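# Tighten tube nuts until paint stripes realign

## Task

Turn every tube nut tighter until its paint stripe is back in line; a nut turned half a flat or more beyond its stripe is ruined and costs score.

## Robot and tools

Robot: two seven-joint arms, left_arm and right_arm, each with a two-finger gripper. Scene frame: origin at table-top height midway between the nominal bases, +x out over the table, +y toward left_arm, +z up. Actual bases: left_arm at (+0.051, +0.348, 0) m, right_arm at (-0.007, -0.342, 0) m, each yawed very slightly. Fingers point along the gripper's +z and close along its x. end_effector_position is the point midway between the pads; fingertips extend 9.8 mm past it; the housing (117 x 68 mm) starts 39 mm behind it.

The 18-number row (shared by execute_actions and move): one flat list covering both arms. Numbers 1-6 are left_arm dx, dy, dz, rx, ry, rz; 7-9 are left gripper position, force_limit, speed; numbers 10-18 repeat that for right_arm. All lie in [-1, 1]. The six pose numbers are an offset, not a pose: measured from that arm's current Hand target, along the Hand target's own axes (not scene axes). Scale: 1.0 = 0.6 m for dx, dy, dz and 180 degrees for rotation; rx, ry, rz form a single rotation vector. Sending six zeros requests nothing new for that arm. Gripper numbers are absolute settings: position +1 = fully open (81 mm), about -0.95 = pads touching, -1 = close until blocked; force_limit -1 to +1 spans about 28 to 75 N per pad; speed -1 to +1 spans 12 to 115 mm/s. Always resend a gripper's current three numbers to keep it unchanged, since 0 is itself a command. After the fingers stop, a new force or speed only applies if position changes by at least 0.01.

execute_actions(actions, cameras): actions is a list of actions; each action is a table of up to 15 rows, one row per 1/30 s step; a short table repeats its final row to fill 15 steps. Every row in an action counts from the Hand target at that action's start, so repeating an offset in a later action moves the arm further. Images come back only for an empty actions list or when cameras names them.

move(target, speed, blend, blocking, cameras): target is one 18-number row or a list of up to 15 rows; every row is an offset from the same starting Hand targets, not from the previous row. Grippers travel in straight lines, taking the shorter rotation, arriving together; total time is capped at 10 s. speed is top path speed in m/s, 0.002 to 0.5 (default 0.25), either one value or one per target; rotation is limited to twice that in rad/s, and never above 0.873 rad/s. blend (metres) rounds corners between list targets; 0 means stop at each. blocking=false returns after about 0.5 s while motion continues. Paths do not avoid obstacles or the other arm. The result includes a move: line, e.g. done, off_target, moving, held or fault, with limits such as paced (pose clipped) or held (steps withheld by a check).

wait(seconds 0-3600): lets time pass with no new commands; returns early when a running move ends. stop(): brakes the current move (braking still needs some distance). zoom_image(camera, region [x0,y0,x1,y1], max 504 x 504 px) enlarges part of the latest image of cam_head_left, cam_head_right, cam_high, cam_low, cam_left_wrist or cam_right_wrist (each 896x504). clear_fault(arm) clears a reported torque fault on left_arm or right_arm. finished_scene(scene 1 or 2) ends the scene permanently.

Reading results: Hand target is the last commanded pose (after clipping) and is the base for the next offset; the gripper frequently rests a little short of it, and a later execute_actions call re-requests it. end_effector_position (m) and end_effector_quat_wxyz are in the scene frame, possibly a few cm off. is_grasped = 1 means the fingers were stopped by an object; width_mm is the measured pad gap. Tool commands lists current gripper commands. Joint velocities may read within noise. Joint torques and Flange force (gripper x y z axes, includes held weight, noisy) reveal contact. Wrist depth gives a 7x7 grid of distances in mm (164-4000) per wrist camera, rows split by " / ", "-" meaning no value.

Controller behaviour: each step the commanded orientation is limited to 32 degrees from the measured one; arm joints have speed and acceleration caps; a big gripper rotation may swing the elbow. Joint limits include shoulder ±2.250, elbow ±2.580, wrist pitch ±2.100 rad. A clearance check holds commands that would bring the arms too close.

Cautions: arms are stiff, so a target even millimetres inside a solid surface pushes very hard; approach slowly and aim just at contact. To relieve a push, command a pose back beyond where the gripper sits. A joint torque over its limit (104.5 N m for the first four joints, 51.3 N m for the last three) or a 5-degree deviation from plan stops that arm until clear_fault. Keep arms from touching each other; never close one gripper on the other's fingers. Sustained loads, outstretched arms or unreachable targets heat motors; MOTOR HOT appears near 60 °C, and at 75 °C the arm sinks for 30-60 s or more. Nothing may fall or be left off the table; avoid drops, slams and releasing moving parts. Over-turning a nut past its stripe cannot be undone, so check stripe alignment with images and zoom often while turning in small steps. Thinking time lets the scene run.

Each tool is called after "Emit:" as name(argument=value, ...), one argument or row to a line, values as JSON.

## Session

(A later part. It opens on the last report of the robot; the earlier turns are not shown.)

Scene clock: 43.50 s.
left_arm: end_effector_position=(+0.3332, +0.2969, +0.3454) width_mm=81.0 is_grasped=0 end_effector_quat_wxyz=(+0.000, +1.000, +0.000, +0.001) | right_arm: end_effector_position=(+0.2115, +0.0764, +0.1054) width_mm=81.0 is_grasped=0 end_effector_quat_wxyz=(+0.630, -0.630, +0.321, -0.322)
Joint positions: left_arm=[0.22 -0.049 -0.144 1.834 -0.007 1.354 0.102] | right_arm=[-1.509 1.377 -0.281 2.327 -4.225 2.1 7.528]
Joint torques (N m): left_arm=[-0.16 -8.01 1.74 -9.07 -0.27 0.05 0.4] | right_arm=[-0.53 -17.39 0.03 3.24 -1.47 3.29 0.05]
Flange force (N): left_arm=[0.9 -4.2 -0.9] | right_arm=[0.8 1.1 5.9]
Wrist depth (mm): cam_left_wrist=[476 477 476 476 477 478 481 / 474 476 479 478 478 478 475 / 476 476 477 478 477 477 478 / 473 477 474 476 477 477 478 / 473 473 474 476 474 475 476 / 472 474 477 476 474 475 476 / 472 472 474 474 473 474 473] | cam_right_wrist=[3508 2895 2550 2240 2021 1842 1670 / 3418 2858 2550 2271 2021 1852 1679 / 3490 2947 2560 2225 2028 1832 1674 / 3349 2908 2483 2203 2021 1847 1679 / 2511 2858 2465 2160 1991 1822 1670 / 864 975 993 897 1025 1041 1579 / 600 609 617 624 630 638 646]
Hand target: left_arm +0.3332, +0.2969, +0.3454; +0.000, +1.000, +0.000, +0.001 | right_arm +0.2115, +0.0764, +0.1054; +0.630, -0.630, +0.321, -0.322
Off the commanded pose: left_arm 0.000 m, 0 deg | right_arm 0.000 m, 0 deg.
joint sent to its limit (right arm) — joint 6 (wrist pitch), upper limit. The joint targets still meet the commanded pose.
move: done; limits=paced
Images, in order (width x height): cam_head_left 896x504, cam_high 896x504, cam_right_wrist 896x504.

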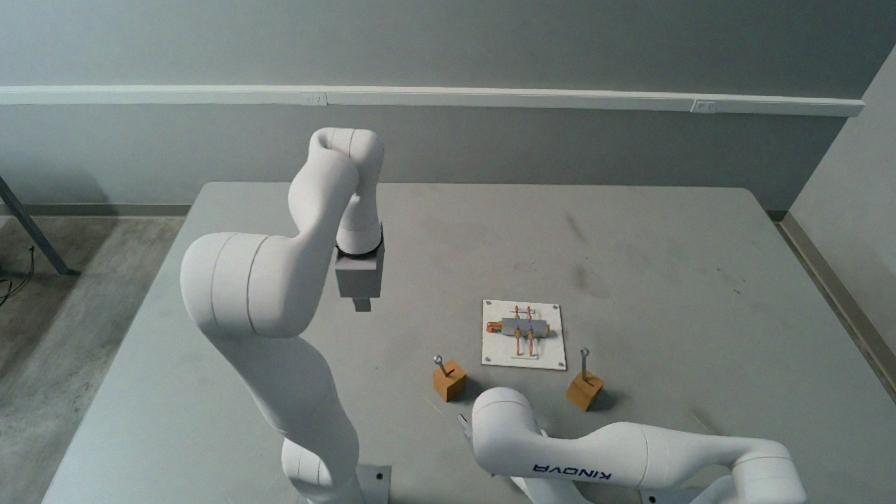

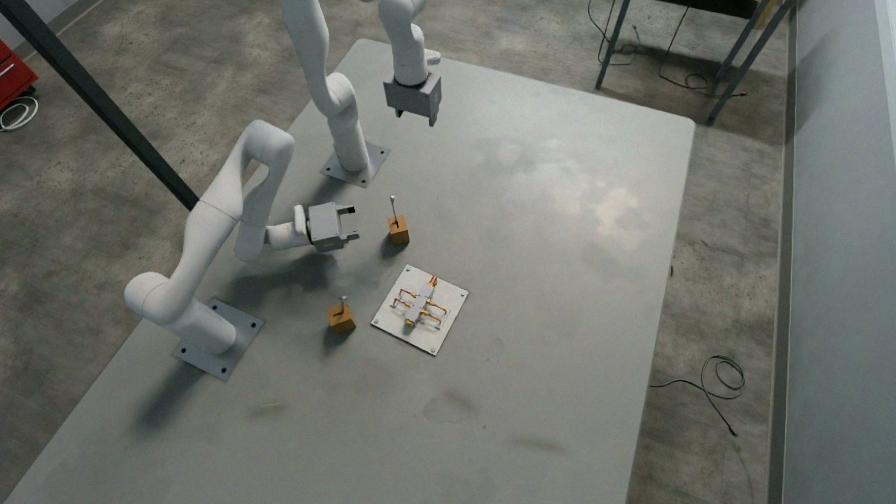

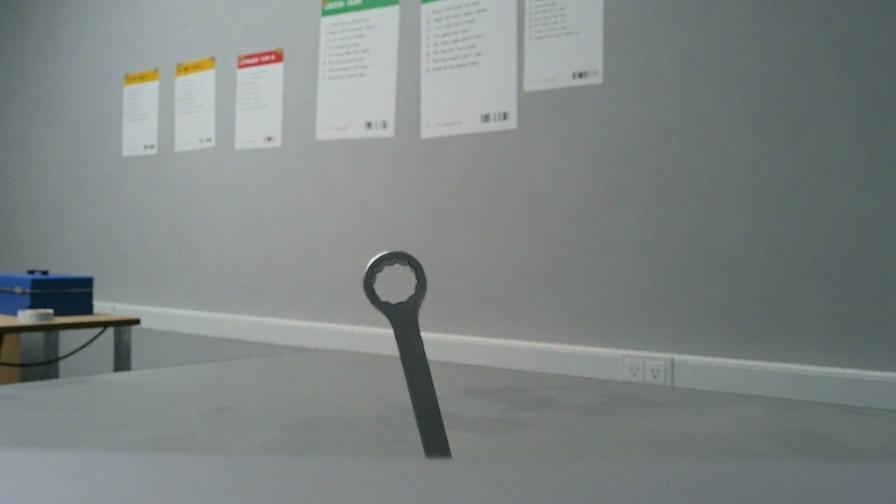

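Emit:
move(
  target=[0,0,0,0,0,0,1,1,1,-0.006,0,0.165,0,0,-0.0733,1,1,1],
  speed=0.12,
  cameras=["cam_right_wrist","cam_head_left","cam_high","cam_low"],
)

Emit:
zoom_image(
  camera="cam_high",
  region=[300, 170, 440, 270],
)

Scene clock: 46.53 s.
left_arm: end_effector_position=(+0.3332, +0.2969, +0.3454) width_mm=81.0 is_grasped=0 end_effector_quat_wxyz=(+0.000, +1.000, +0.000, +0.001) | right_arm: end_effector_position=(+0.2895, +0.1374, +0.1054) width_mm=81.0 is_grasped=0 end_effector_quat_wxyz=(-0.589, +0.662, -0.247, +0.392)
Joint positions: left_arm=[0.22 -0.049 -0.144 1.834 -0.007 1.354 0.102] | right_arm=[-1.424 1.276 -0.068 2.154 -3.966 1.818 7.92]
Joint torques (N m): left_arm=[-0.2 -8.05 1.74 -9.16 -0.27 0.06 0.42] | right_arm=[-0.56 -19.62 1.13 0.73 -1.06 3.4 0.05]
Flange force (N): left_arm=[0.8 -4.2 -0.6] | right_arm=[1.6 0.9 4.2]
Wrist depth (mm): cam_left_wrist=[477 475 478 477 477 478 478 / 476 476 477 477 478 479 478 / 476 475 477 476 476 477 476 / 473 475 475 476 477 479 477 / 473 476 474 473 474 475 476 / 472 473 475 474 476 474 475 / 473 472 474 474 475 475 474] | cam_right_wrist=[3453 2934 2531 2248 2003 1827 1662 / 3332 2858 2465 2195 2003 1797 1645 / 3028 2833 2465 2167 1944 1787 1621 / 2973 2695 2402 2153 1950 1759 1625 / 805 997 2188 2085 1916 1736 1605 / 559 651 792 940 1802 1727 1567 / 429 477 540 639 750 890 1531]
Hand target: left_arm +0.3332, +0.2969, +0.3454; +0.000, +1.000, +0.000, +0.001 | right_arm +0.2895, +0.1374, +0.1054; -0.589, +0.662, -0.247, +0.392
Off the commanded pose: left_arm 0.000 m, 0 deg | right_arm 0.000 m, 0 deg.
move: done
Images, in order (width x height): cam_head_left 896x504, cam_high 896x504, cam_low 896x504, cam_right_wrist 896x504.

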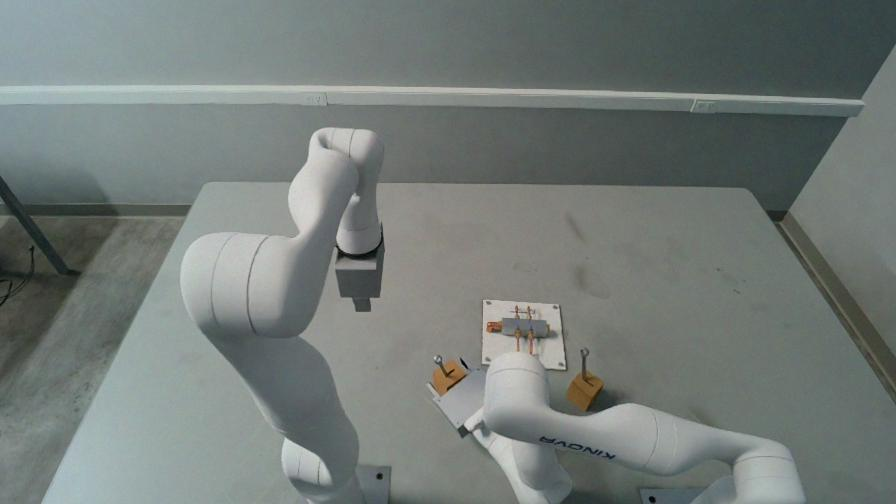

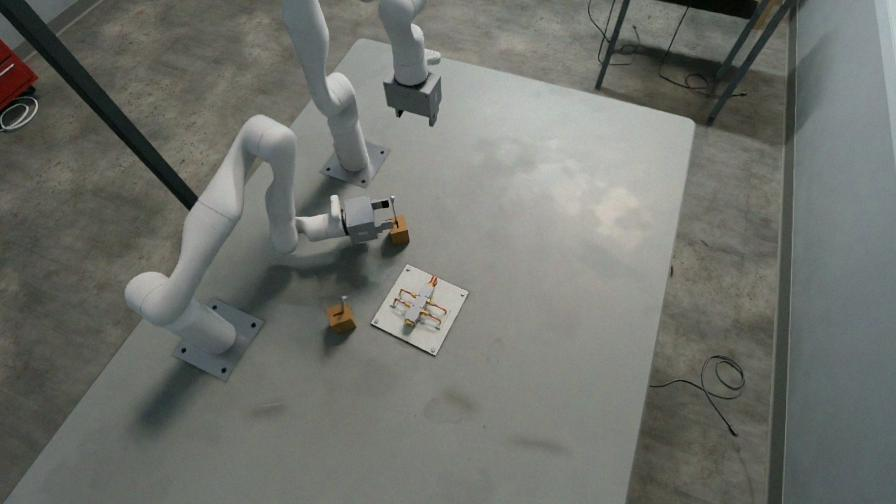

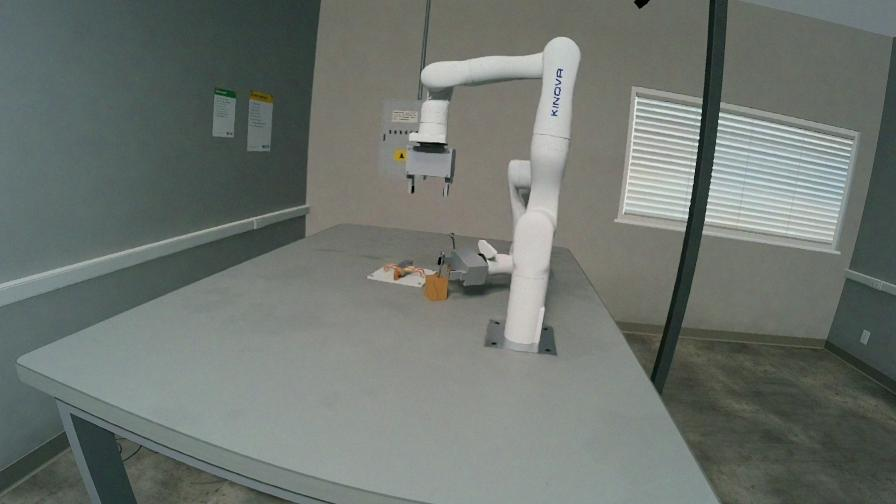

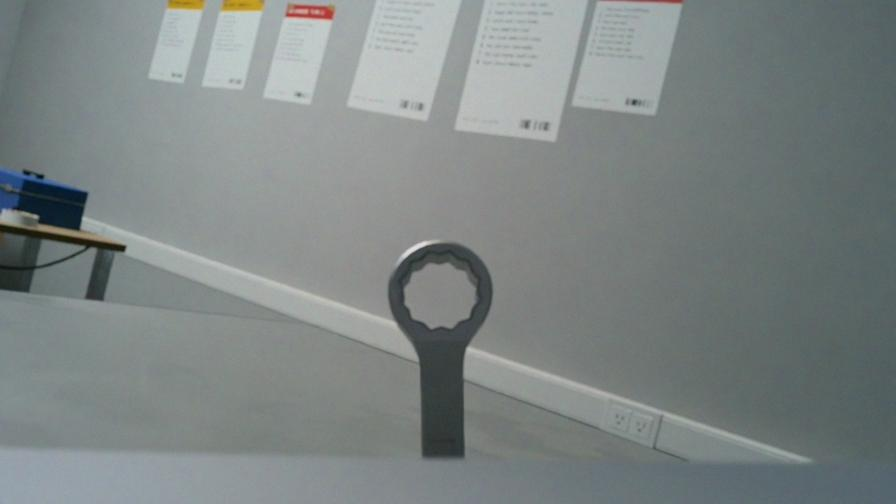

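Scaled by 3.600 from the camera's image (finer frame: 1280x720).

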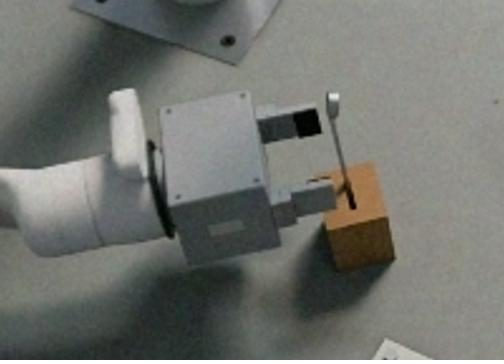

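Emit:
move(
  target=[0,0,0,0,0,0,1,1,1,-0.0017,0,0.0433,0,0,0,1,1,1],
  speed=0.08,
)

Emit:
move(
  target=[0,0,0,0,0,0,1,1,1,0,0,0,0,0,0,-1,0,-0.7],
  cameras=["cam_right_wrist","cam_high"],
)

Emit:
zoom_image(
  camera="cam_high",
  region=[300, 170, 440, 270],
)

Scene clock: 47.80 s.
left_arm: end_effector_position=(+0.3332, +0.2969, +0.3454) width_mm=81.0 is_grasped=0 end_effector_quat_wxyz=(+0.000, +1.000, +0.000, +0.001) | right_arm: end_effector_position=(+0.3100, +0.1534, +0.1052) width_mm=81.0 is_grasped=0 end_effector_quat_wxyz=(-0.589, +0.662, -0.247, +0.392)
Joint positions: left_arm=[0.22 -0.049 -0.144 1.834 -0.007 1.354 0.102] | right_arm=[-1.395 1.263 -0.037 2.097 -3.914 1.753 7.958]
Joint torques (N m): left_arm=[-0.18 -8.03 1.79 -9.09 -0.28 0.04 0.4] | right_arm=[-0.53 -20.27 1.34 0.04 -0.93 3.41 0.06]
Flange force (N): left_arm=[1.0 -4.2 -0.9] | right_arm=[1.5 0.9 3.9]
Wrist depth (mm): cam_left_wrist=[477 478 476 479 479 477 478 / 478 478 477 477 477 475 479 / 475 476 478 475 477 477 476 / 476 476 475 477 475 475 476 / 472 474 477 475 474 476 475 / 471 474 474 472 474 476 476 / 472 475 472 475 474 474 474] | cam_right_wrist=[3400 2921 2540 2195 1979 1832 1649 / 3282 2821 2456 2174 1916 1763 1625 / 3070 2798 2429 2146 1922 1759 1605 / 3014 2631 2360 2118 1894 1749 1594 / 805 1000 2118 2066 1878 1700 1567 / 557 646 848 947 1832 1691 1556 / 428 477 538 640 723 891 1514]
Hand target: left_arm +0.3332, +0.2969, +0.3454; +0.000, +1.000, +0.000, +0.001 | right_arm +0.3100, +0.1534, +0.1052; -0.589, +0.662, -0.247, +0.392
Off the commanded pose: left_arm 0.000 m, 0 deg | right_arm 0.000 m, 0 deg.
move: done

Scene clock: 50.77 s.
left_arm: end_effector_position=(+0.3332, +0.2969, +0.3454) width_mm=81.0 is_grasped=0 end_effector_quat_wxyz=(+0.000, +1.000, +0.000, +0.001) | right_arm: end_effector_position=(+0.3101, +0.1534, +0.1054) width_mm=6.7 is_grasped=1 end_effector_quat_wxyz=(-0.589, +0.662, -0.247, +0.392)
Joint positions: left_arm=[0.22 -0.049 -0.144 1.834 -0.007 1.354 0.102] | right_arm=[-1.395 1.263 -0.037 2.097 -3.914 1.753 7.958]
Joint torques (N m): left_arm=[-0.21 -8.01 1.82 -9.14 -0.29 0.05 0.39] | right_arm=[-1.17 -17.21 -0.38 0.29 -0.29 1.73 -0.25]
Flange force (N): left_arm=[0.8 -4.2 -0.7] | right_arm=[4.4 -5.2 3.6]
Wrist depth (mm): cam_left_wrist=[476 477 479 476 477 477 477 / 476 474 477 478 477 477 477 / 475 476 477 477 476 475 476 / 474 475 477 474 477 476 476 / 472 474 474 475 476 474 474 / 474 474 474 474 473 474 475 / 472 472 477 474 473 473 473] | cam_right_wrist=[3366 2870 2521 2203 1985 1797 1649 / 3299 2786 2483 2210 1979 1763 1621 / 3098 2786 2429 2153 1916 1745 1605 / 2821 2695 2351 2125 1916 1745 1605 / 809 1008 2146 2072 1916 1687 1579 / 562 647 857 955 1832 1687 1560 / 430 480 542 642 733 1567 1528]
Hand target: left_arm +0.3332, +0.2969, +0.3454; +0.000, +1.000, +0.000, +0.001 | right_arm +0.3100, +0.1534, +0.1052; -0.589, +0.662, -0.247, +0.392
Off the commanded pose: left_arm 0.000 m, 0 deg | right_arm 0.000 m, 0 deg.
move: done
Images, in order (width x height): cam_high 896x504, cam_right_wrist 896x504.

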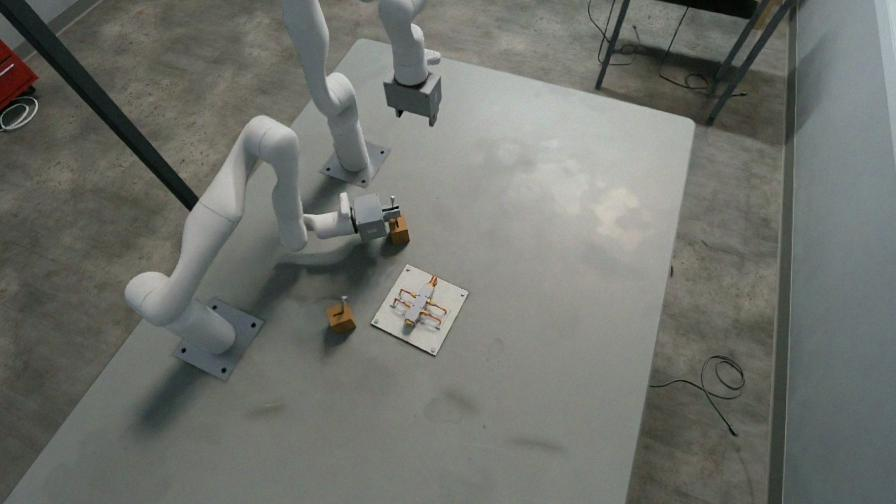

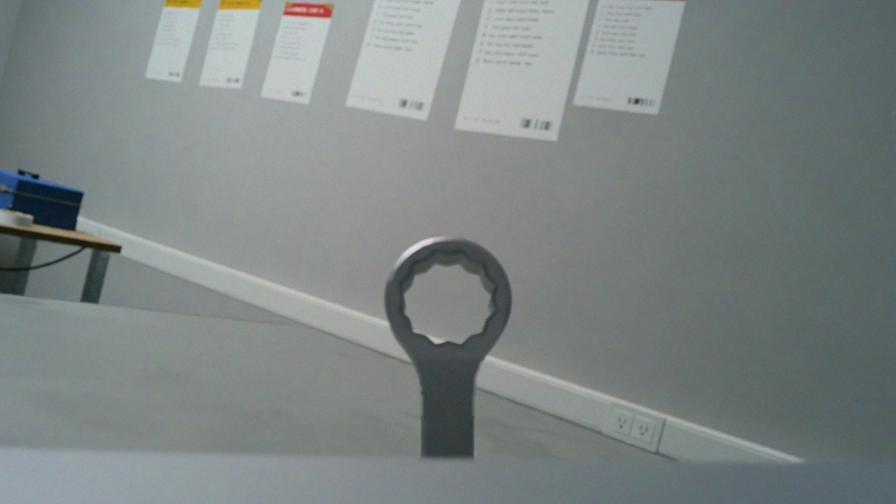

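Scaled by 3.600 from the camera's image (finer frame: 1280x720).

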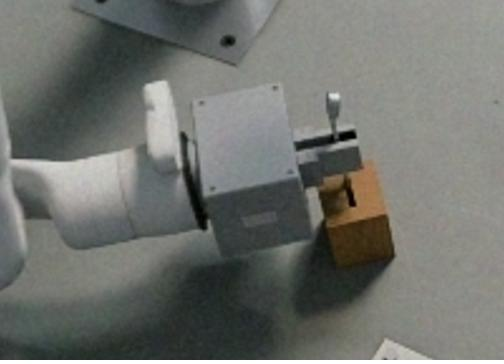

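Emit:
move(
  target=[0,0,0,0,0,0,1,1,1,0.0095,-0.0406,0,0,0,0,-1,0,-0.7],
  speed=0.05,
  cameras=["cam_right_wrist"],
)

Scene clock: 52.03 s.
left_arm: end_effector_position=(+0.3332, +0.2969, +0.3454) width_mm=81.0 is_grasped=0 end_effector_quat_wxyz=(+0.000, +1.000, +0.000, +0.001) | right_arm: end_effector_position=(+0.3100, +0.1534, +0.1302) width_mm=6.7 is_grasped=1 end_effector_quat_wxyz=(-0.589, +0.662, -0.247, +0.392)
Joint positions: left_arm=[0.22 -0.049 -0.144 1.834 -0.007 1.354 0.102] | right_arm=[-1.396 1.195 -0.037 2.134 -3.914 1.73 7.979]
Joint torques (N m): left_arm=[-0.1 -8.07 1.8 -9.16 -0.3 0.06 0.41] | right_arm=[-0.52 -20.32 1.37 -0.39 -0.88 3.57 0.06]
Flange force (N): left_arm=[1.0 -4.4 -0.6] | right_arm=[1.6 1.2 3.8]
Wrist depth (mm): cam_left_wrist=[478 477 477 477 478 480 479 / 475 476 477 478 477 477 476 / 475 476 476 477 476 476 477 / 472 477 475 475 475 477 476 / 474 474 475 476 476 473 477 / 472 475 474 474 473 474 474 / 473 473 474 473 473 474 473] | cam_right_wrist=[3349 2908 2540 2225 1973 1812 1653 / 3366 2821 2456 2174 1944 1778 1653 / 3128 2798 2411 2160 1933 1773 1602 / 2846 2663 2385 2139 1916 1731 1594 / 2188 2560 2225 2098 1878 1679 1575 / 651 729 946 1884 1827 1683 1546 / 495 552 669 736 823 1621 1517]
Hand target: left_arm +0.3332, +0.2969, +0.3454; +0.000, +1.000, +0.000, +0.001 | right_arm +0.3100, +0.1534, +0.1303; -0.589, +0.662, -0.247, +0.392
Off the commanded pose: left_arm 0.000 m, 0 deg | right_arm 0.000 m, 0 deg.
move: done

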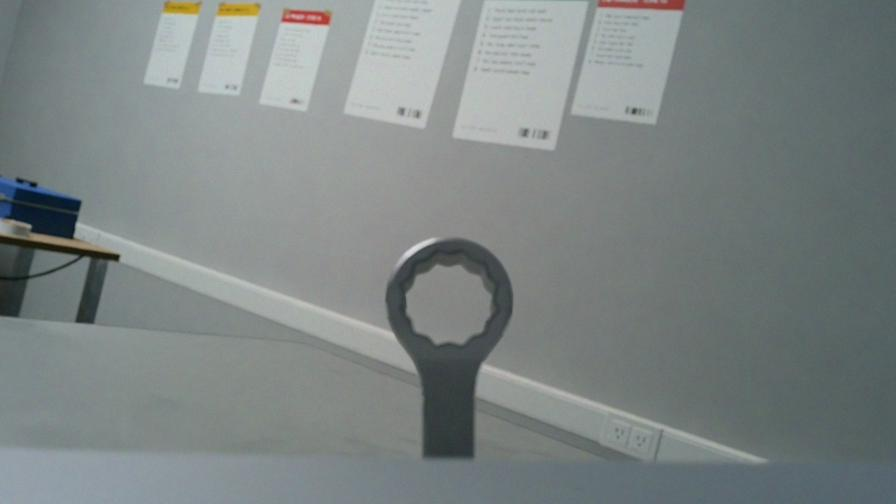

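Emit:
move(
  target=[0,0,0,0,0,0,1,1,1,0.0323,-0.138,0,0,0,0,-1,0,-0.7],
  speed=0.1,
  cameras=["cam_right_wrist","cam_high","cam_low","cam_head_left"],
)

Emit:
zoom_image(
  camera="cam_low",
  region=[390, 190, 530, 310],
)

Emit:
zoom_image(
  camera="cam_head_left",
  region=[400, 300, 540, 420],
)

Scene clock: 53.70 s.
left_arm: end_effector_position=(+0.3332, +0.2969, +0.3454) width_mm=81.0 is_grasped=0 end_effector_quat_wxyz=(+0.000, +1.000, +0.000, +0.001) | right_arm: end_effector_position=(+0.3099, +0.1534, +0.2153) width_mm=6.7 is_grasped=1 end_effector_quat_wxyz=(-0.589, +0.662, -0.247, +0.392)
Joint positions: left_arm=[0.22 -0.049 -0.144 1.834 -0.007 1.354 0.102] | right_arm=[-1.399 0.95 -0.035 2.222 -3.912 1.613 8.084]
Joint torques (N m): left_arm=[-0.16 -7.99 1.73 -9.1 -0.28 0.07 0.43] | right_arm=[-0.54 -19.41 1.1 -1.88 -0.51 3.62 0.06]
Flange force (N): left_arm=[0.8 -4.3 -0.7] | right_arm=[1.7 1.0 3.9]
Wrist depth (mm): cam_left_wrist=[479 478 478 477 478 477 478 / 476 476 475 476 476 476 478 / 476 476 475 477 476 476 477 / 473 474 476 475 475 475 477 / 472 474 474 475 475 476 475 / 472 472 474 475 475 473 473 / 473 471 474 474 474 476 475] | cam_right_wrist=[3418 2895 2502 2195 2015 1787 1658 / 3332 2763 2474 2174 1916 1792 1629 / 3282 2751 2385 2146 1916 1754 1602 / 2232 2684 2368 2118 1916 1740 1579 / 2908 2684 2255 2118 1905 1704 1575 / 990 1124 2218 2028 1857 1666 1564 / 725 824 981 1956 1827 1649 1535]
Hand target: left_arm +0.3332, +0.2969, +0.3454; +0.000, +1.000, +0.000, +0.001 | right_arm +0.3099, +0.1534, +0.2153; -0.589, +0.662, -0.247, +0.392
Off the commanded pose: left_arm 0.000 m, 0 deg | right_arm 0.000 m, 0 deg.
move: done
Images, in order (width x height): cam_head_left 896x504, cam_high 896x504, cam_low 896x504, cam_right_wrist 896x504.

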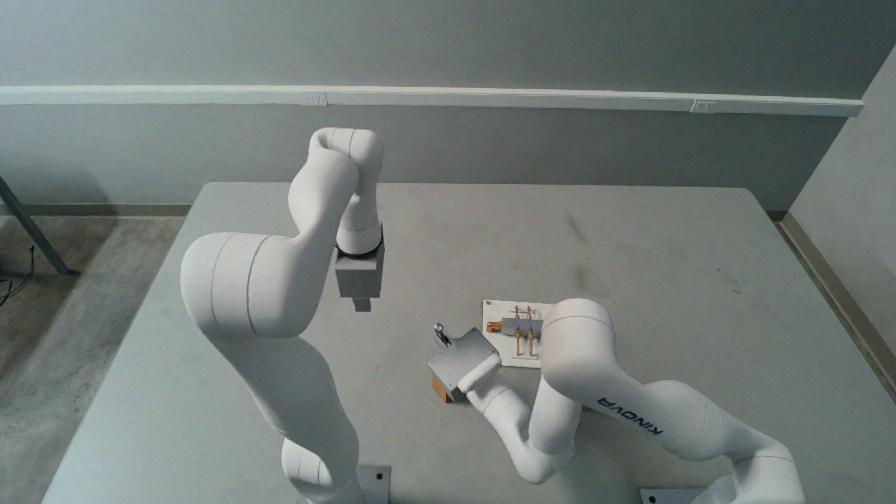

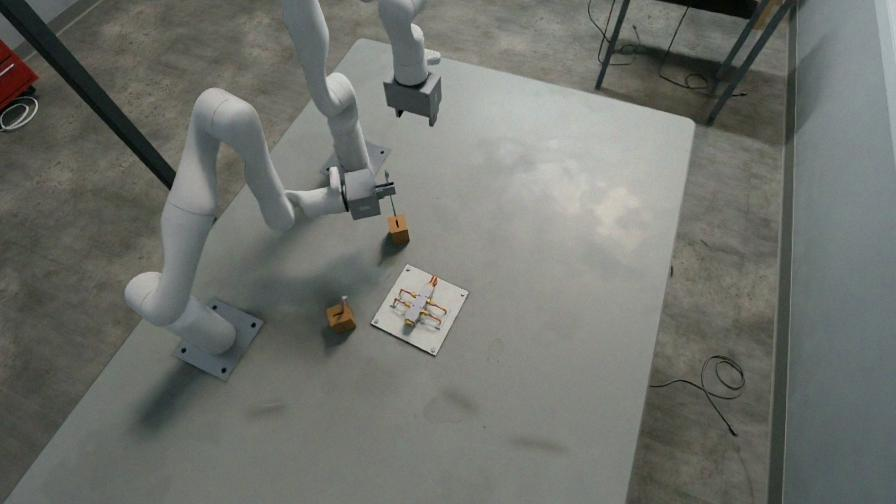

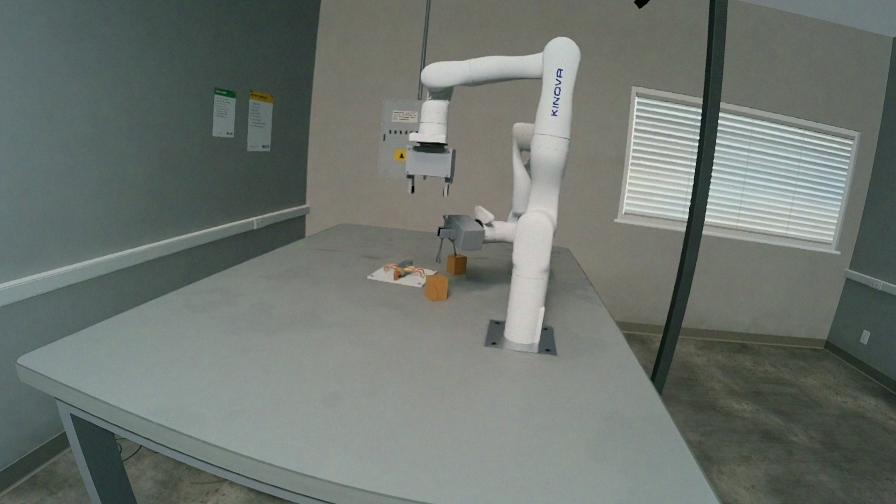

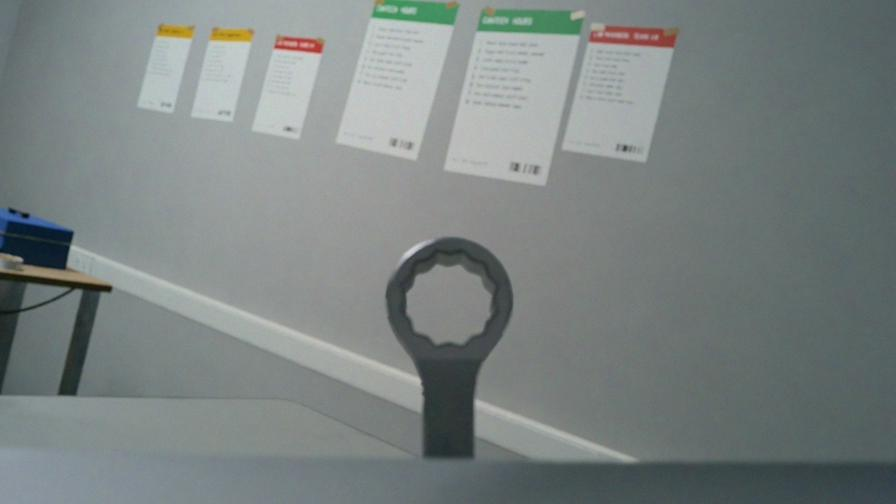

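Scaled by 3.600 from the camera's image (finer frame: 1280x720).

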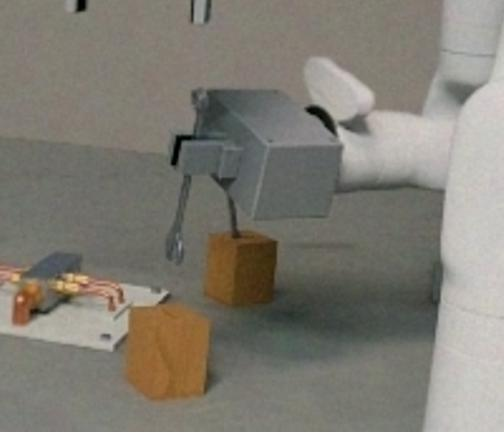

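Scaled by 3.600 from the camera's image (finer frame: 1280x720).

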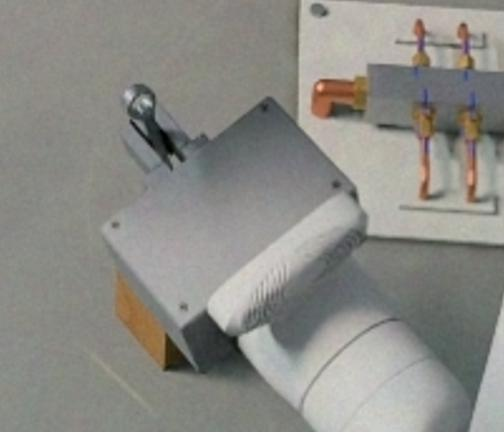

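Emit:
move(
  target=[
    [0,0,0,0,0,0,1,1,1,0.1638,-0.1073,-0.0973,0,0,0,-1,0,-0.7],
    [0,0,0,0,0,0,1,1,1,0.771,0.0342,-0.4663,-0.0234,0.1985,0.0707,-1,0,-0.7],
  ],
  blend=[0.03,0],
  speed=0.2,
  cameras=["cam_right_wrist","cam_high","cam_head_left"],
)

Scene clock: 65.67 s.
left_arm: end_effector_position=(+0.3332, +0.2969, +0.3454) width_mm=81.0 is_grasped=0 end_effector_quat_wxyz=(+0.000, +1.000, +0.000, +0.001) | right_arm: end_effector_position=(+0.3507, -0.3791, +0.3015) width_mm=6.7 is_grasped=1 end_effector_quat_wxyz=(+0.282, -0.590, +0.665, -0.360)
Joint positions: left_arm=[0.22 -0.049 -0.144 1.834 -0.007 1.354 0.102] | right_arm=[0.44 -0.252 -0.518 2.583 -3.78 0.178 8.315]
Joint torques (N m): left_arm=[-0.14 -7.99 1.8 -9.18 -0.3 0.07 0.4] | right_arm=[-0.58 -3.98 -0.33 -9.17 -0.3 2.76 0.05]
Flange force (N): left_arm=[0.7 -4.4 -0.5] | right_arm=no reading
Wrist depth (mm): cam_left_wrist=[478 476 478 477 479 478 478 / 477 476 475 477 475 476 477 / 475 478 475 475 477 476 477 / 473 477 476 477 474 475 477 / 473 475 475 475 477 476 474 / 474 473 475 474 475 475 474 / 473 473 474 474 473 474 474] | cam_right_wrist=[1586 1625 1683 1704 1754 1792 1847 / 1674 1713 1759 1782 1802 1842 1916 / 787 800 817 831 832 853 871 / 701 711 722 733 744 743 769 / 624 641 639 656 651 675 684 / 565 568 590 585 601 598 607 / 518 523 522 534 533 546 552]
Hand target: left_arm +0.3332, +0.2969, +0.3454; +0.000, +1.000, +0.000, +0.001 | right_arm +0.3501, -0.3793, +0.3008; +0.473, -0.515, +0.525, -0.484
Off the commanded pose: left_arm 0.000 m, 0 deg | right_arm 0.001 m, 37 deg; orientation clipped.
joint sent to its limit (right arm) — joint 4 (elbow), upper limit, where the elbow is as bent as it goes.
move: moving (right_arm; no rest 5 s after the path's end); limits=paced
Images, in order (width x height): cam_head_left 896x504, cam_high 896x504, cam_right_wrist 896x504.

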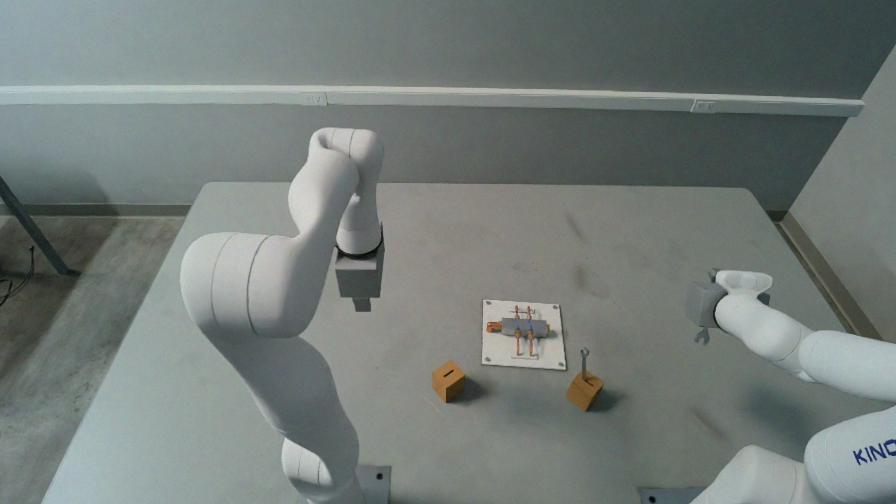

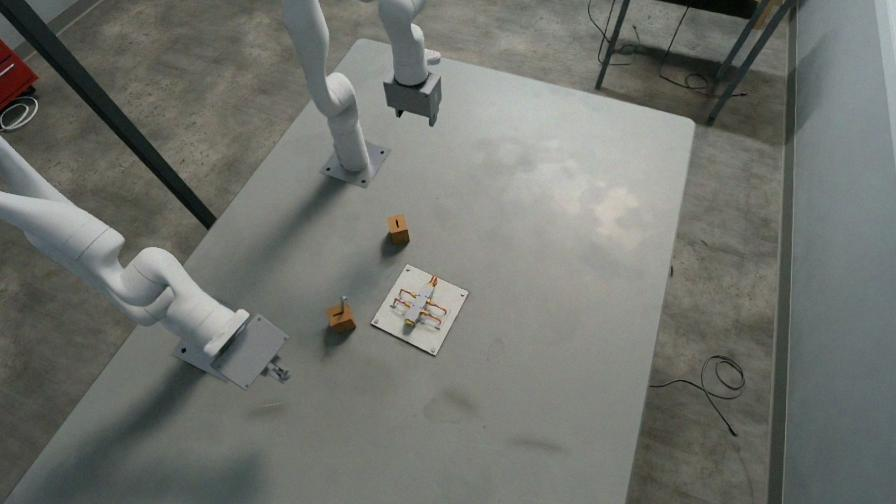

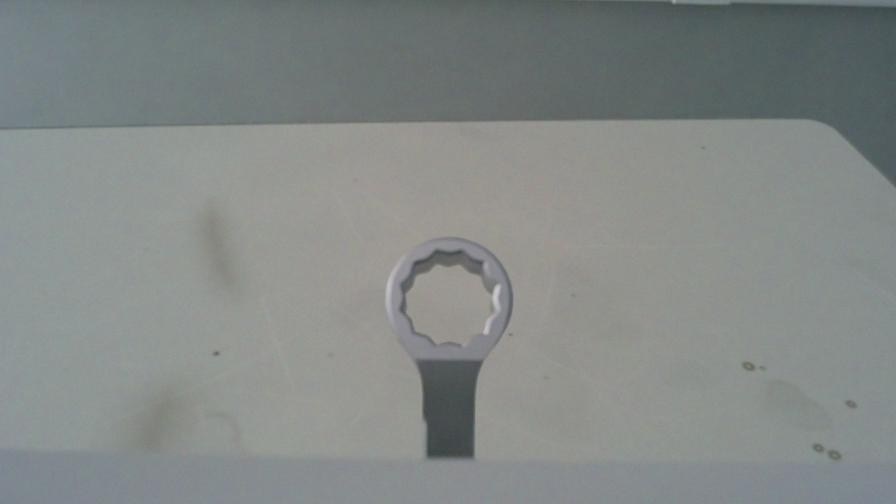

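Emit:
move(
  target=[0,0,0,0,0,0,1,1,1,-0.05,0,0.25,0.0264,-0.0067,0,-1,0,-0.7],
  speed=0.2,
)

Emit:
move(
  target=[0.0,0.57,0.0,0,0,0,1,1,1,0,0,0,0,0,0,-1,0,-0.7],
  cameras=["cam_left_wrist","cam_right_wrist","cam_head_left"],
)

Scene clock: 69.63 s.
left_arm: end_effector_position=(+0.3332, +0.2969, +0.3454) width_mm=81.0 is_grasped=0 end_effector_quat_wxyz=(+0.000, +1.000, +0.000, +0.001) | right_arm: end_effector_position=(+0.5063, -0.3526, +0.2883) width_mm=6.7 is_grasped=1 end_effector_quat_wxyz=(+0.500, -0.501, +0.500, -0.499)
Joint positions: left_arm=[0.22 -0.049 -0.144 1.834 -0.007 1.354 0.102] | right_arm=[0.631 0.991 -1.033 2.583 -3.204 1.737 8.648]
Joint torques (N m): left_arm=[-0.19 -8.09 1.77 -9.07 -0.31 0.04 0.4] | right_arm=[-0.6 -15.14 -6.38 -1.29 2.04 2.57 0.05]
Flange force (N): left_arm=[1.1 -4.2 -0.9] | right_arm=[5.4 3.2 2.6]
Wrist depth (mm): cam_left_wrist=[477 478 477 477 477 479 479 / 478 476 477 476 476 477 478 / 474 476 473 477 476 477 477 / 474 475 475 476 475 476 476 / 473 474 474 476 476 475 476 / 470 474 474 473 474 475 475 / 472 472 471 475 475 474 473] | cam_right_wrist=[1524 1517 1510 1524 1517 1517 1514 / 1524 1524 1538 1521 1514 1517 1514 / 1528 1535 1510 1521 1503 1521 1510 / 1521 1524 1528 1528 1524 1510 1528 / 1535 1514 1531 1524 1528 1531 1535 / 1521 1535 1535 1531 1531 1535 1531 / 1538 1528 1521 1531 1517 1503 1538]
Hand target: left_arm +0.3332, +0.2969, +0.3454; +0.000, +1.000, +0.000, +0.001 | right_arm +0.5002, -0.3524, +0.2882; +0.500, -0.500, +0.500, -0.500
Off the commanded pose: left_arm 0.000 m, 0 deg | right_arm 0.006 m, 0 deg.
joint sent to its limit (right arm) — joint 4 (elbow), upper limit, where the elbow is as bent as it goes. The joint targets are off in position, not in orientation.
move: off_target (right_arm)

Scene clock: 71.53 s.
left_arm: end_effector_position=(+0.3330, -0.0451, +0.3455) width_mm=81.0 is_grasped=0 end_effector_quat_wxyz=(+0.000, +1.000, +0.000, +0.001) | right_arm: end_effector_position=(+0.5063, -0.3526, +0.2883) width_mm=6.7 is_grasped=1 end_effector_quat_wxyz=(+0.500, -0.501, +0.500, -0.499)
Joint positions: left_arm=[0.734 0.42 0.225 1.262 -0.093 1.468 0.974] | right_arm=[0.631 0.991 -1.033 2.583 -3.204 1.737 8.648]
Joint torques (N m): left_arm=[-0.21 -17.34 2.73 -9.26 -0.23 0.11 0.38] | right_arm=[-0.62 -15.13 -6.41 -1.33 2.05 2.57 0.05]
Flange force (N): left_arm=[0.6 -1.0 -0.6] | right_arm=[5.5 3.2 2.5]
Wrist depth (mm): cam_left_wrist=[480 477 478 407 477 476 475 / 476 475 478 475 475 476 477 / 475 477 475 477 476 476 476 / 475 475 475 475 468 472 469 / 474 473 474 473 469 453 467 / 474 474 475 474 467 438 468 / 473 472 472 472 468 437 466] | cam_right_wrist=[1528 1521 1517 1538 1510 1524 1524 / 1531 1535 1535 1503 1524 1521 1524 / 1521 1535 1524 1517 1535 1517 1517 / 1514 1521 1524 1517 1528 1531 1524 / 1528 1531 1535 1528 1517 1510 1524 / 1535 1517 1531 1521 1524 1517 1510 / 1531 1517 1531 1524 1524 1503 1524]
Hand target: left_arm +0.3330, -0.0451, +0.3455; +0.000, +1.000, +0.000, +0.001 | right_arm +0.5063, -0.3526, +0.2883; +0.500, -0.501, +0.500, -0.499 (not the last commanded pose)
Off the commanded pose: left_arm 0.000 m, 0 deg | right_arm 0.006 m, 0 deg.
joint at its limit (right arm) — joint 4 (elbow), upper limit, where the elbow is as bent as it goes.
move: done
Images, in order (width x height): cam_head_left 896x504, cam_left_wrist 896x504, cam_right_wrist 896x504.

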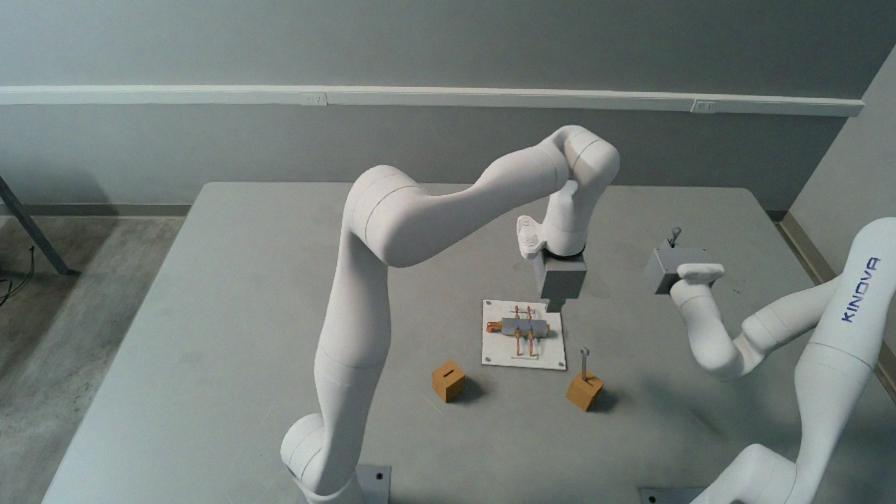

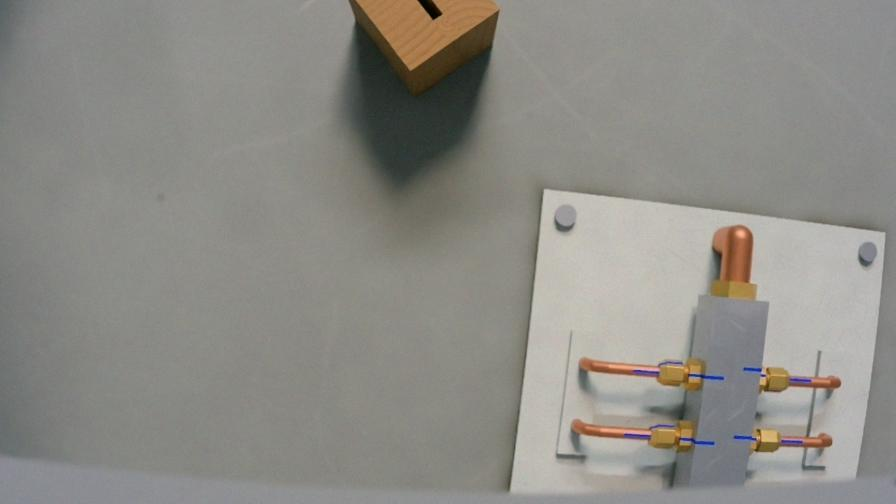

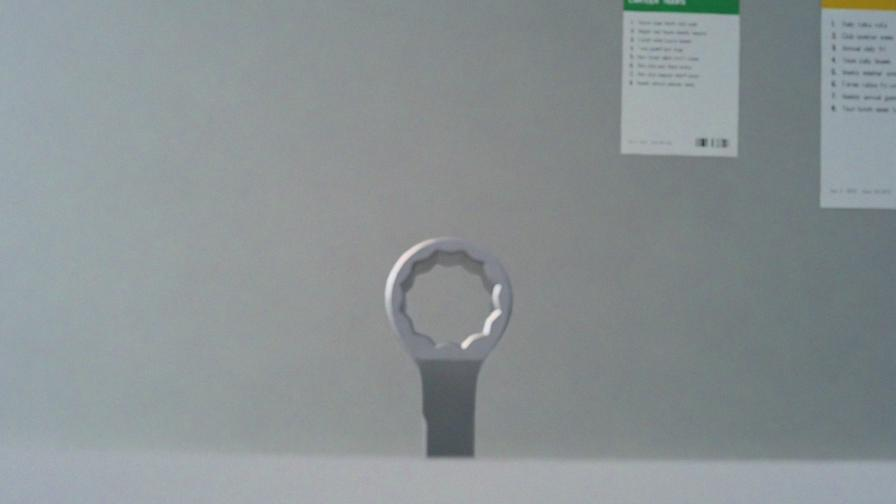

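Emit:
move(
  target=[-0.003,0,0.4075,0.1306,0.1306,0.4877,1,1,1,0,0,0,0,0,0,-1,0,-0.7],
  cameras=["cam_left_wrist"],
)

Emit:
zoom_image(
  camera="cam_left_wrist",
  region=[300, 150, 600, 400],
)

Scene clock: 76.07 s.
left_arm: end_effector_position=(+0.3315, -0.0451, +0.1010) width_mm=81.0 is_grasped=0 end_effector_quat_wxyz=(-0.183, +0.683, -0.683, +0.183) | right_arm: end_effector_position=(+0.5063, -0.3526, +0.2883) width_mm=6.7 is_grasped=1 end_effector_quat_wxyz=(+0.500, -0.501, +0.500, -0.499)
Joint positions: left_arm=[1.04 0.646 0.168 1.96 -1.123 0.658 0.577] | right_arm=[0.631 0.991 -1.033 2.583 -3.204 1.737 8.648]
Joint torques (N m): left_arm=[-0.19 -17.76 2.04 -5.36 -1.08 1.07 0.38] | right_arm=[-0.63 -15.13 -6.37 -1.33 2.05 2.56 0.08]
Flange force (N): left_arm=[-1.2 -0.7 0.6] | right_arm=[5.5 3.0 2.5]
Wrist depth (mm): cam_left_wrist=[327 323 320 313 314 319 333 / 309 306 252 252 253 302 311 / 293 283 255 245 243 244 294 / 279 273 270 267 262 272 280 / 263 260 261 258 259 262 266 / 251 248 249 241 247 250 252 / 238 236 239 236 237 237 240] | cam_right_wrist=[1521 1517 1517 1521 1517 1517 1521 / 1524 1514 1521 1510 1517 1517 1524 / 1517 1528 1528 1538 1514 1524 1524 / 1507 1535 1524 1538 1517 1524 1535 / 1524 1517 1528 1521 1528 1517 1517 / 1514 1531 1528 1528 1528 1524 1514 / 1521 1528 1524 1535 1521 1503 1531]
Hand target: left_arm +0.3315, -0.0451, +0.1010; -0.183, +0.683, -0.683, +0.183 | right_arm +0.5063, -0.3526, +0.2883; +0.500, -0.501, +0.500, -0.499
Off the commanded pose: left_arm 0.000 m, 0 deg | right_arm 0.000 m, 0 deg.
joint at its limit (right arm) — joint 4 (elbow), upper limit, where the elbow is as bent as it goes.
move: done

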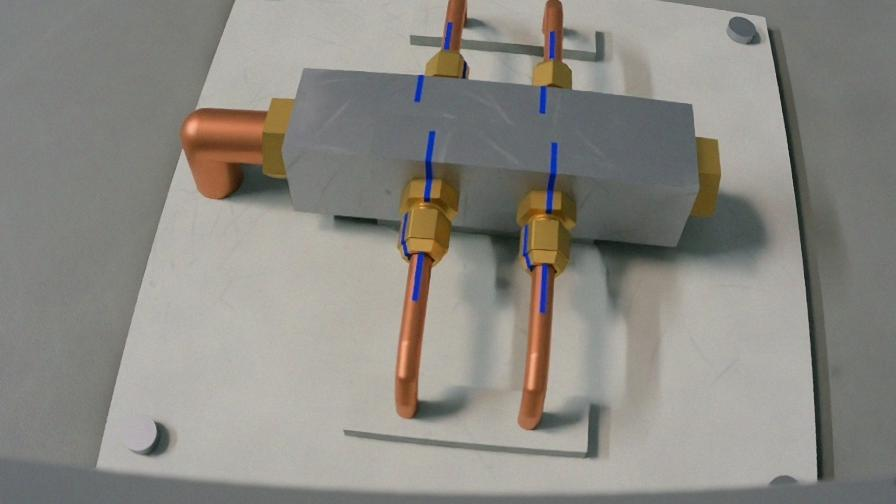

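Scaled by 1.680 from the camera's image (finer frame: 1280x720).

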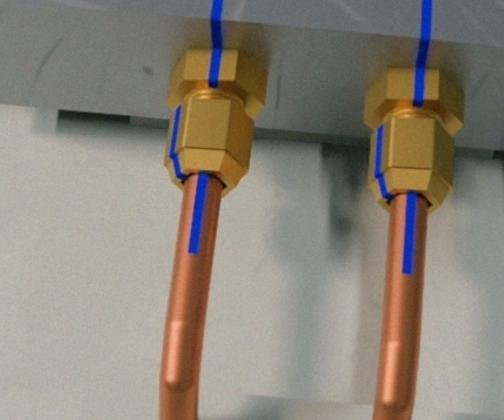

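Emit:
zoom_image(
  camera="cam_left_wrist",
  region=[385, 165, 475, 265],
)

Emit:
zoom_image(
  camera="cam_left_wrist",
  region=[500, 180, 590, 280],
)

Scaled by 5.040 from the camera's image (finer frame: 1280x720).

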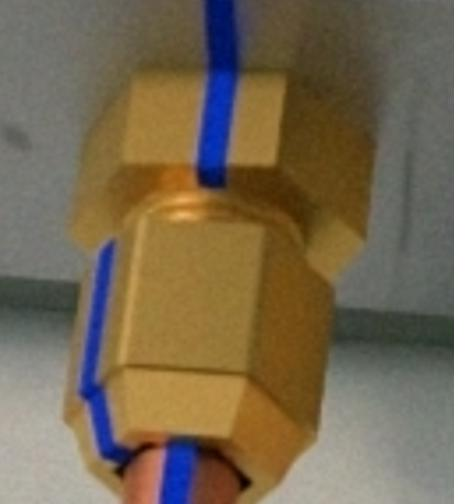

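Scaled by 5.040 from the camera's image (finer frame: 1280x720).

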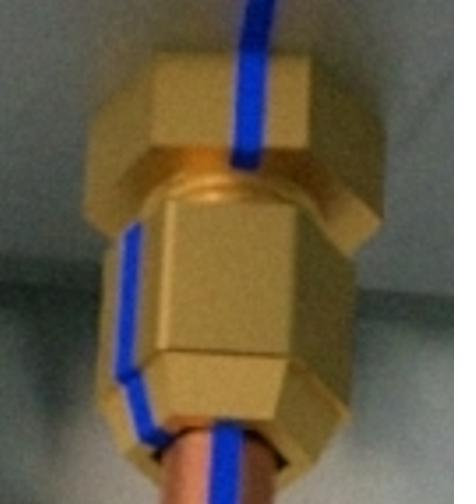

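Emit:
move(
  target=[
    [0.008,-0.294,-0.215,-0.12,0,0,1,1,1,0,0,0,0,0,0,-1,0,-0.7],
    [0.038,-0.336,0.0515,-0.3333,0,0,1,1,1,0,0,0,0,0,0,-1,0,-0.7],
  ],
  blend=[0.03,0],
  cameras=["cam_left_wrist"],
)

Emit:
zoom_image(
  camera="cam_left_wrist",
  region=[300, 100, 600, 400],
)

Scene clock: 83.30 s.
left_arm: end_effector_position=(+0.5206, -0.0676, +0.1750) width_mm=81.0 is_grasped=0 end_effector_quat_wxyz=(+0.180, +0.693, -0.683, -0.142) | right_arm: end_effector_position=(+0.5063, -0.3526, +0.2883) width_mm=6.7 is_grasped=1 end_effector_quat_wxyz=(+0.500, -0.501, +0.500, -0.499)
Joint positions: left_arm=[0.522 1.36 0.585 0.035 -0.246 2.094 -0.871] | right_arm=[0.631 0.991 -1.033 2.583 -3.204 1.737 8.648]
Joint torques (N m): left_arm=[-0.2 -28.19 3.17 -6.86 0.59 1.14 0.4] | right_arm=[-0.61 -15.14 -6.38 -1.33 2.05 2.56 0.07]
Flange force (N): left_arm=no reading | right_arm=[5.4 3.1 2.4]
Wrist depth (mm): cam_left_wrist=[253 253 257 260 263 264 265 / 263 261 261 263 267 268 277 / 272 271 273 268 277 280 288 / 283 281 282 284 288 293 299 / 295 272 263 275 297 306 313 / 309 263 262 264 270 321 327 / 326 318 321 322 328 340 344] | cam_right_wrist=[1521 1517 1524 1524 1524 1524 1514 / 1507 1528 1524 1535 1538 1517 1535 / 1517 1521 1514 1521 1517 1528 1524 / 1528 1531 1517 1514 1524 1524 1524 / 1524 1524 1524 1528 1535 1514 1528 / 1535 1521 1517 1524 1524 1521 1514 / 1524 1531 1538 1531 1524 1493 1531]
Hand target: left_arm +0.5215, -0.0681, +0.1752; +0.183, +0.683, -0.683, -0.183 | right_arm +0.5063, -0.3526, +0.2883; +0.500, -0.501, +0.500, -0.499
Off the commanded pose: left_arm 0.001 m, 5 deg | right_arm 0.000 m, 0 deg.
elbow stopped short (left arm): the move would have taken joint 4 (elbow) straighter than the controller allows.
joint at its limit (right arm) — joint 4 (elbow), upper limit, where the elbow is as bent as it goes.
move: off_target (left_arm)

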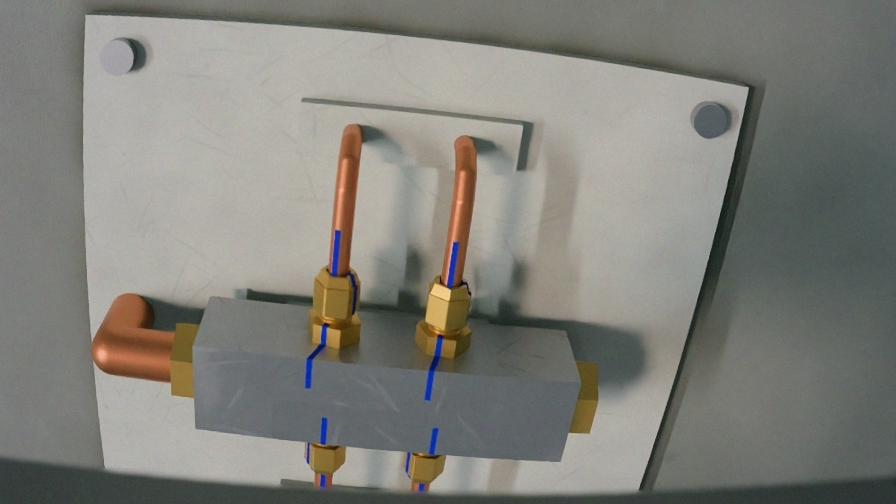

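Scaled by 1.680 from the camera's image (finer frame: 1280x720).

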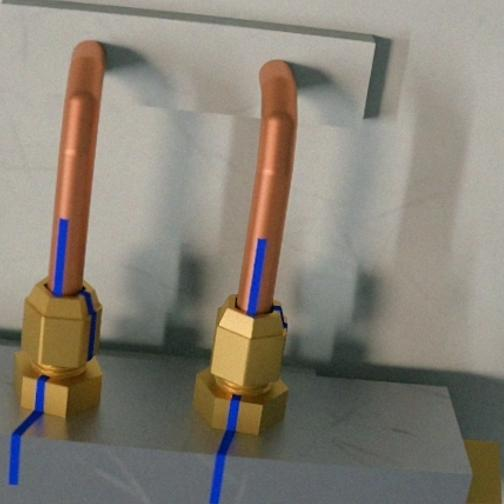

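Emit:
zoom_image(
  camera="cam_left_wrist",
  region=[300, 255, 380, 355],
)

Emit:
zoom_image(
  camera="cam_left_wrist",
  region=[405, 265, 485, 365],
)

Scaled by 5.040 from the camera's image (finer frame: 1280x720).

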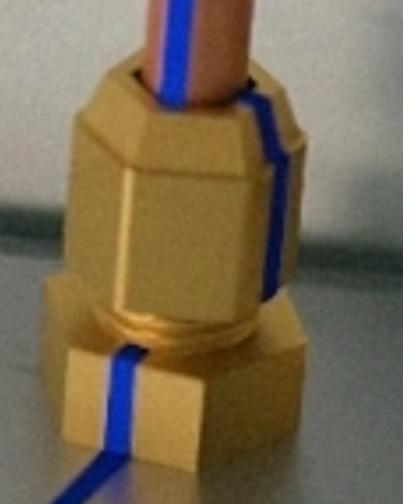

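Scaled by 5.040 from the camera's image (finer frame: 1280x720).

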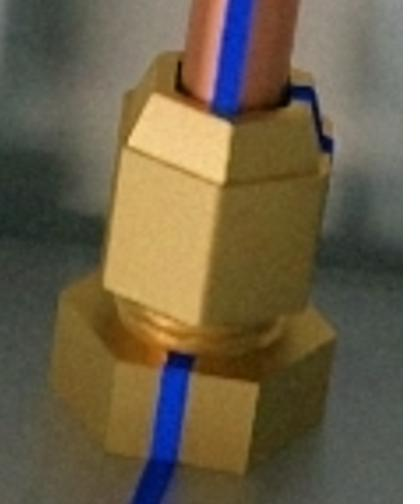

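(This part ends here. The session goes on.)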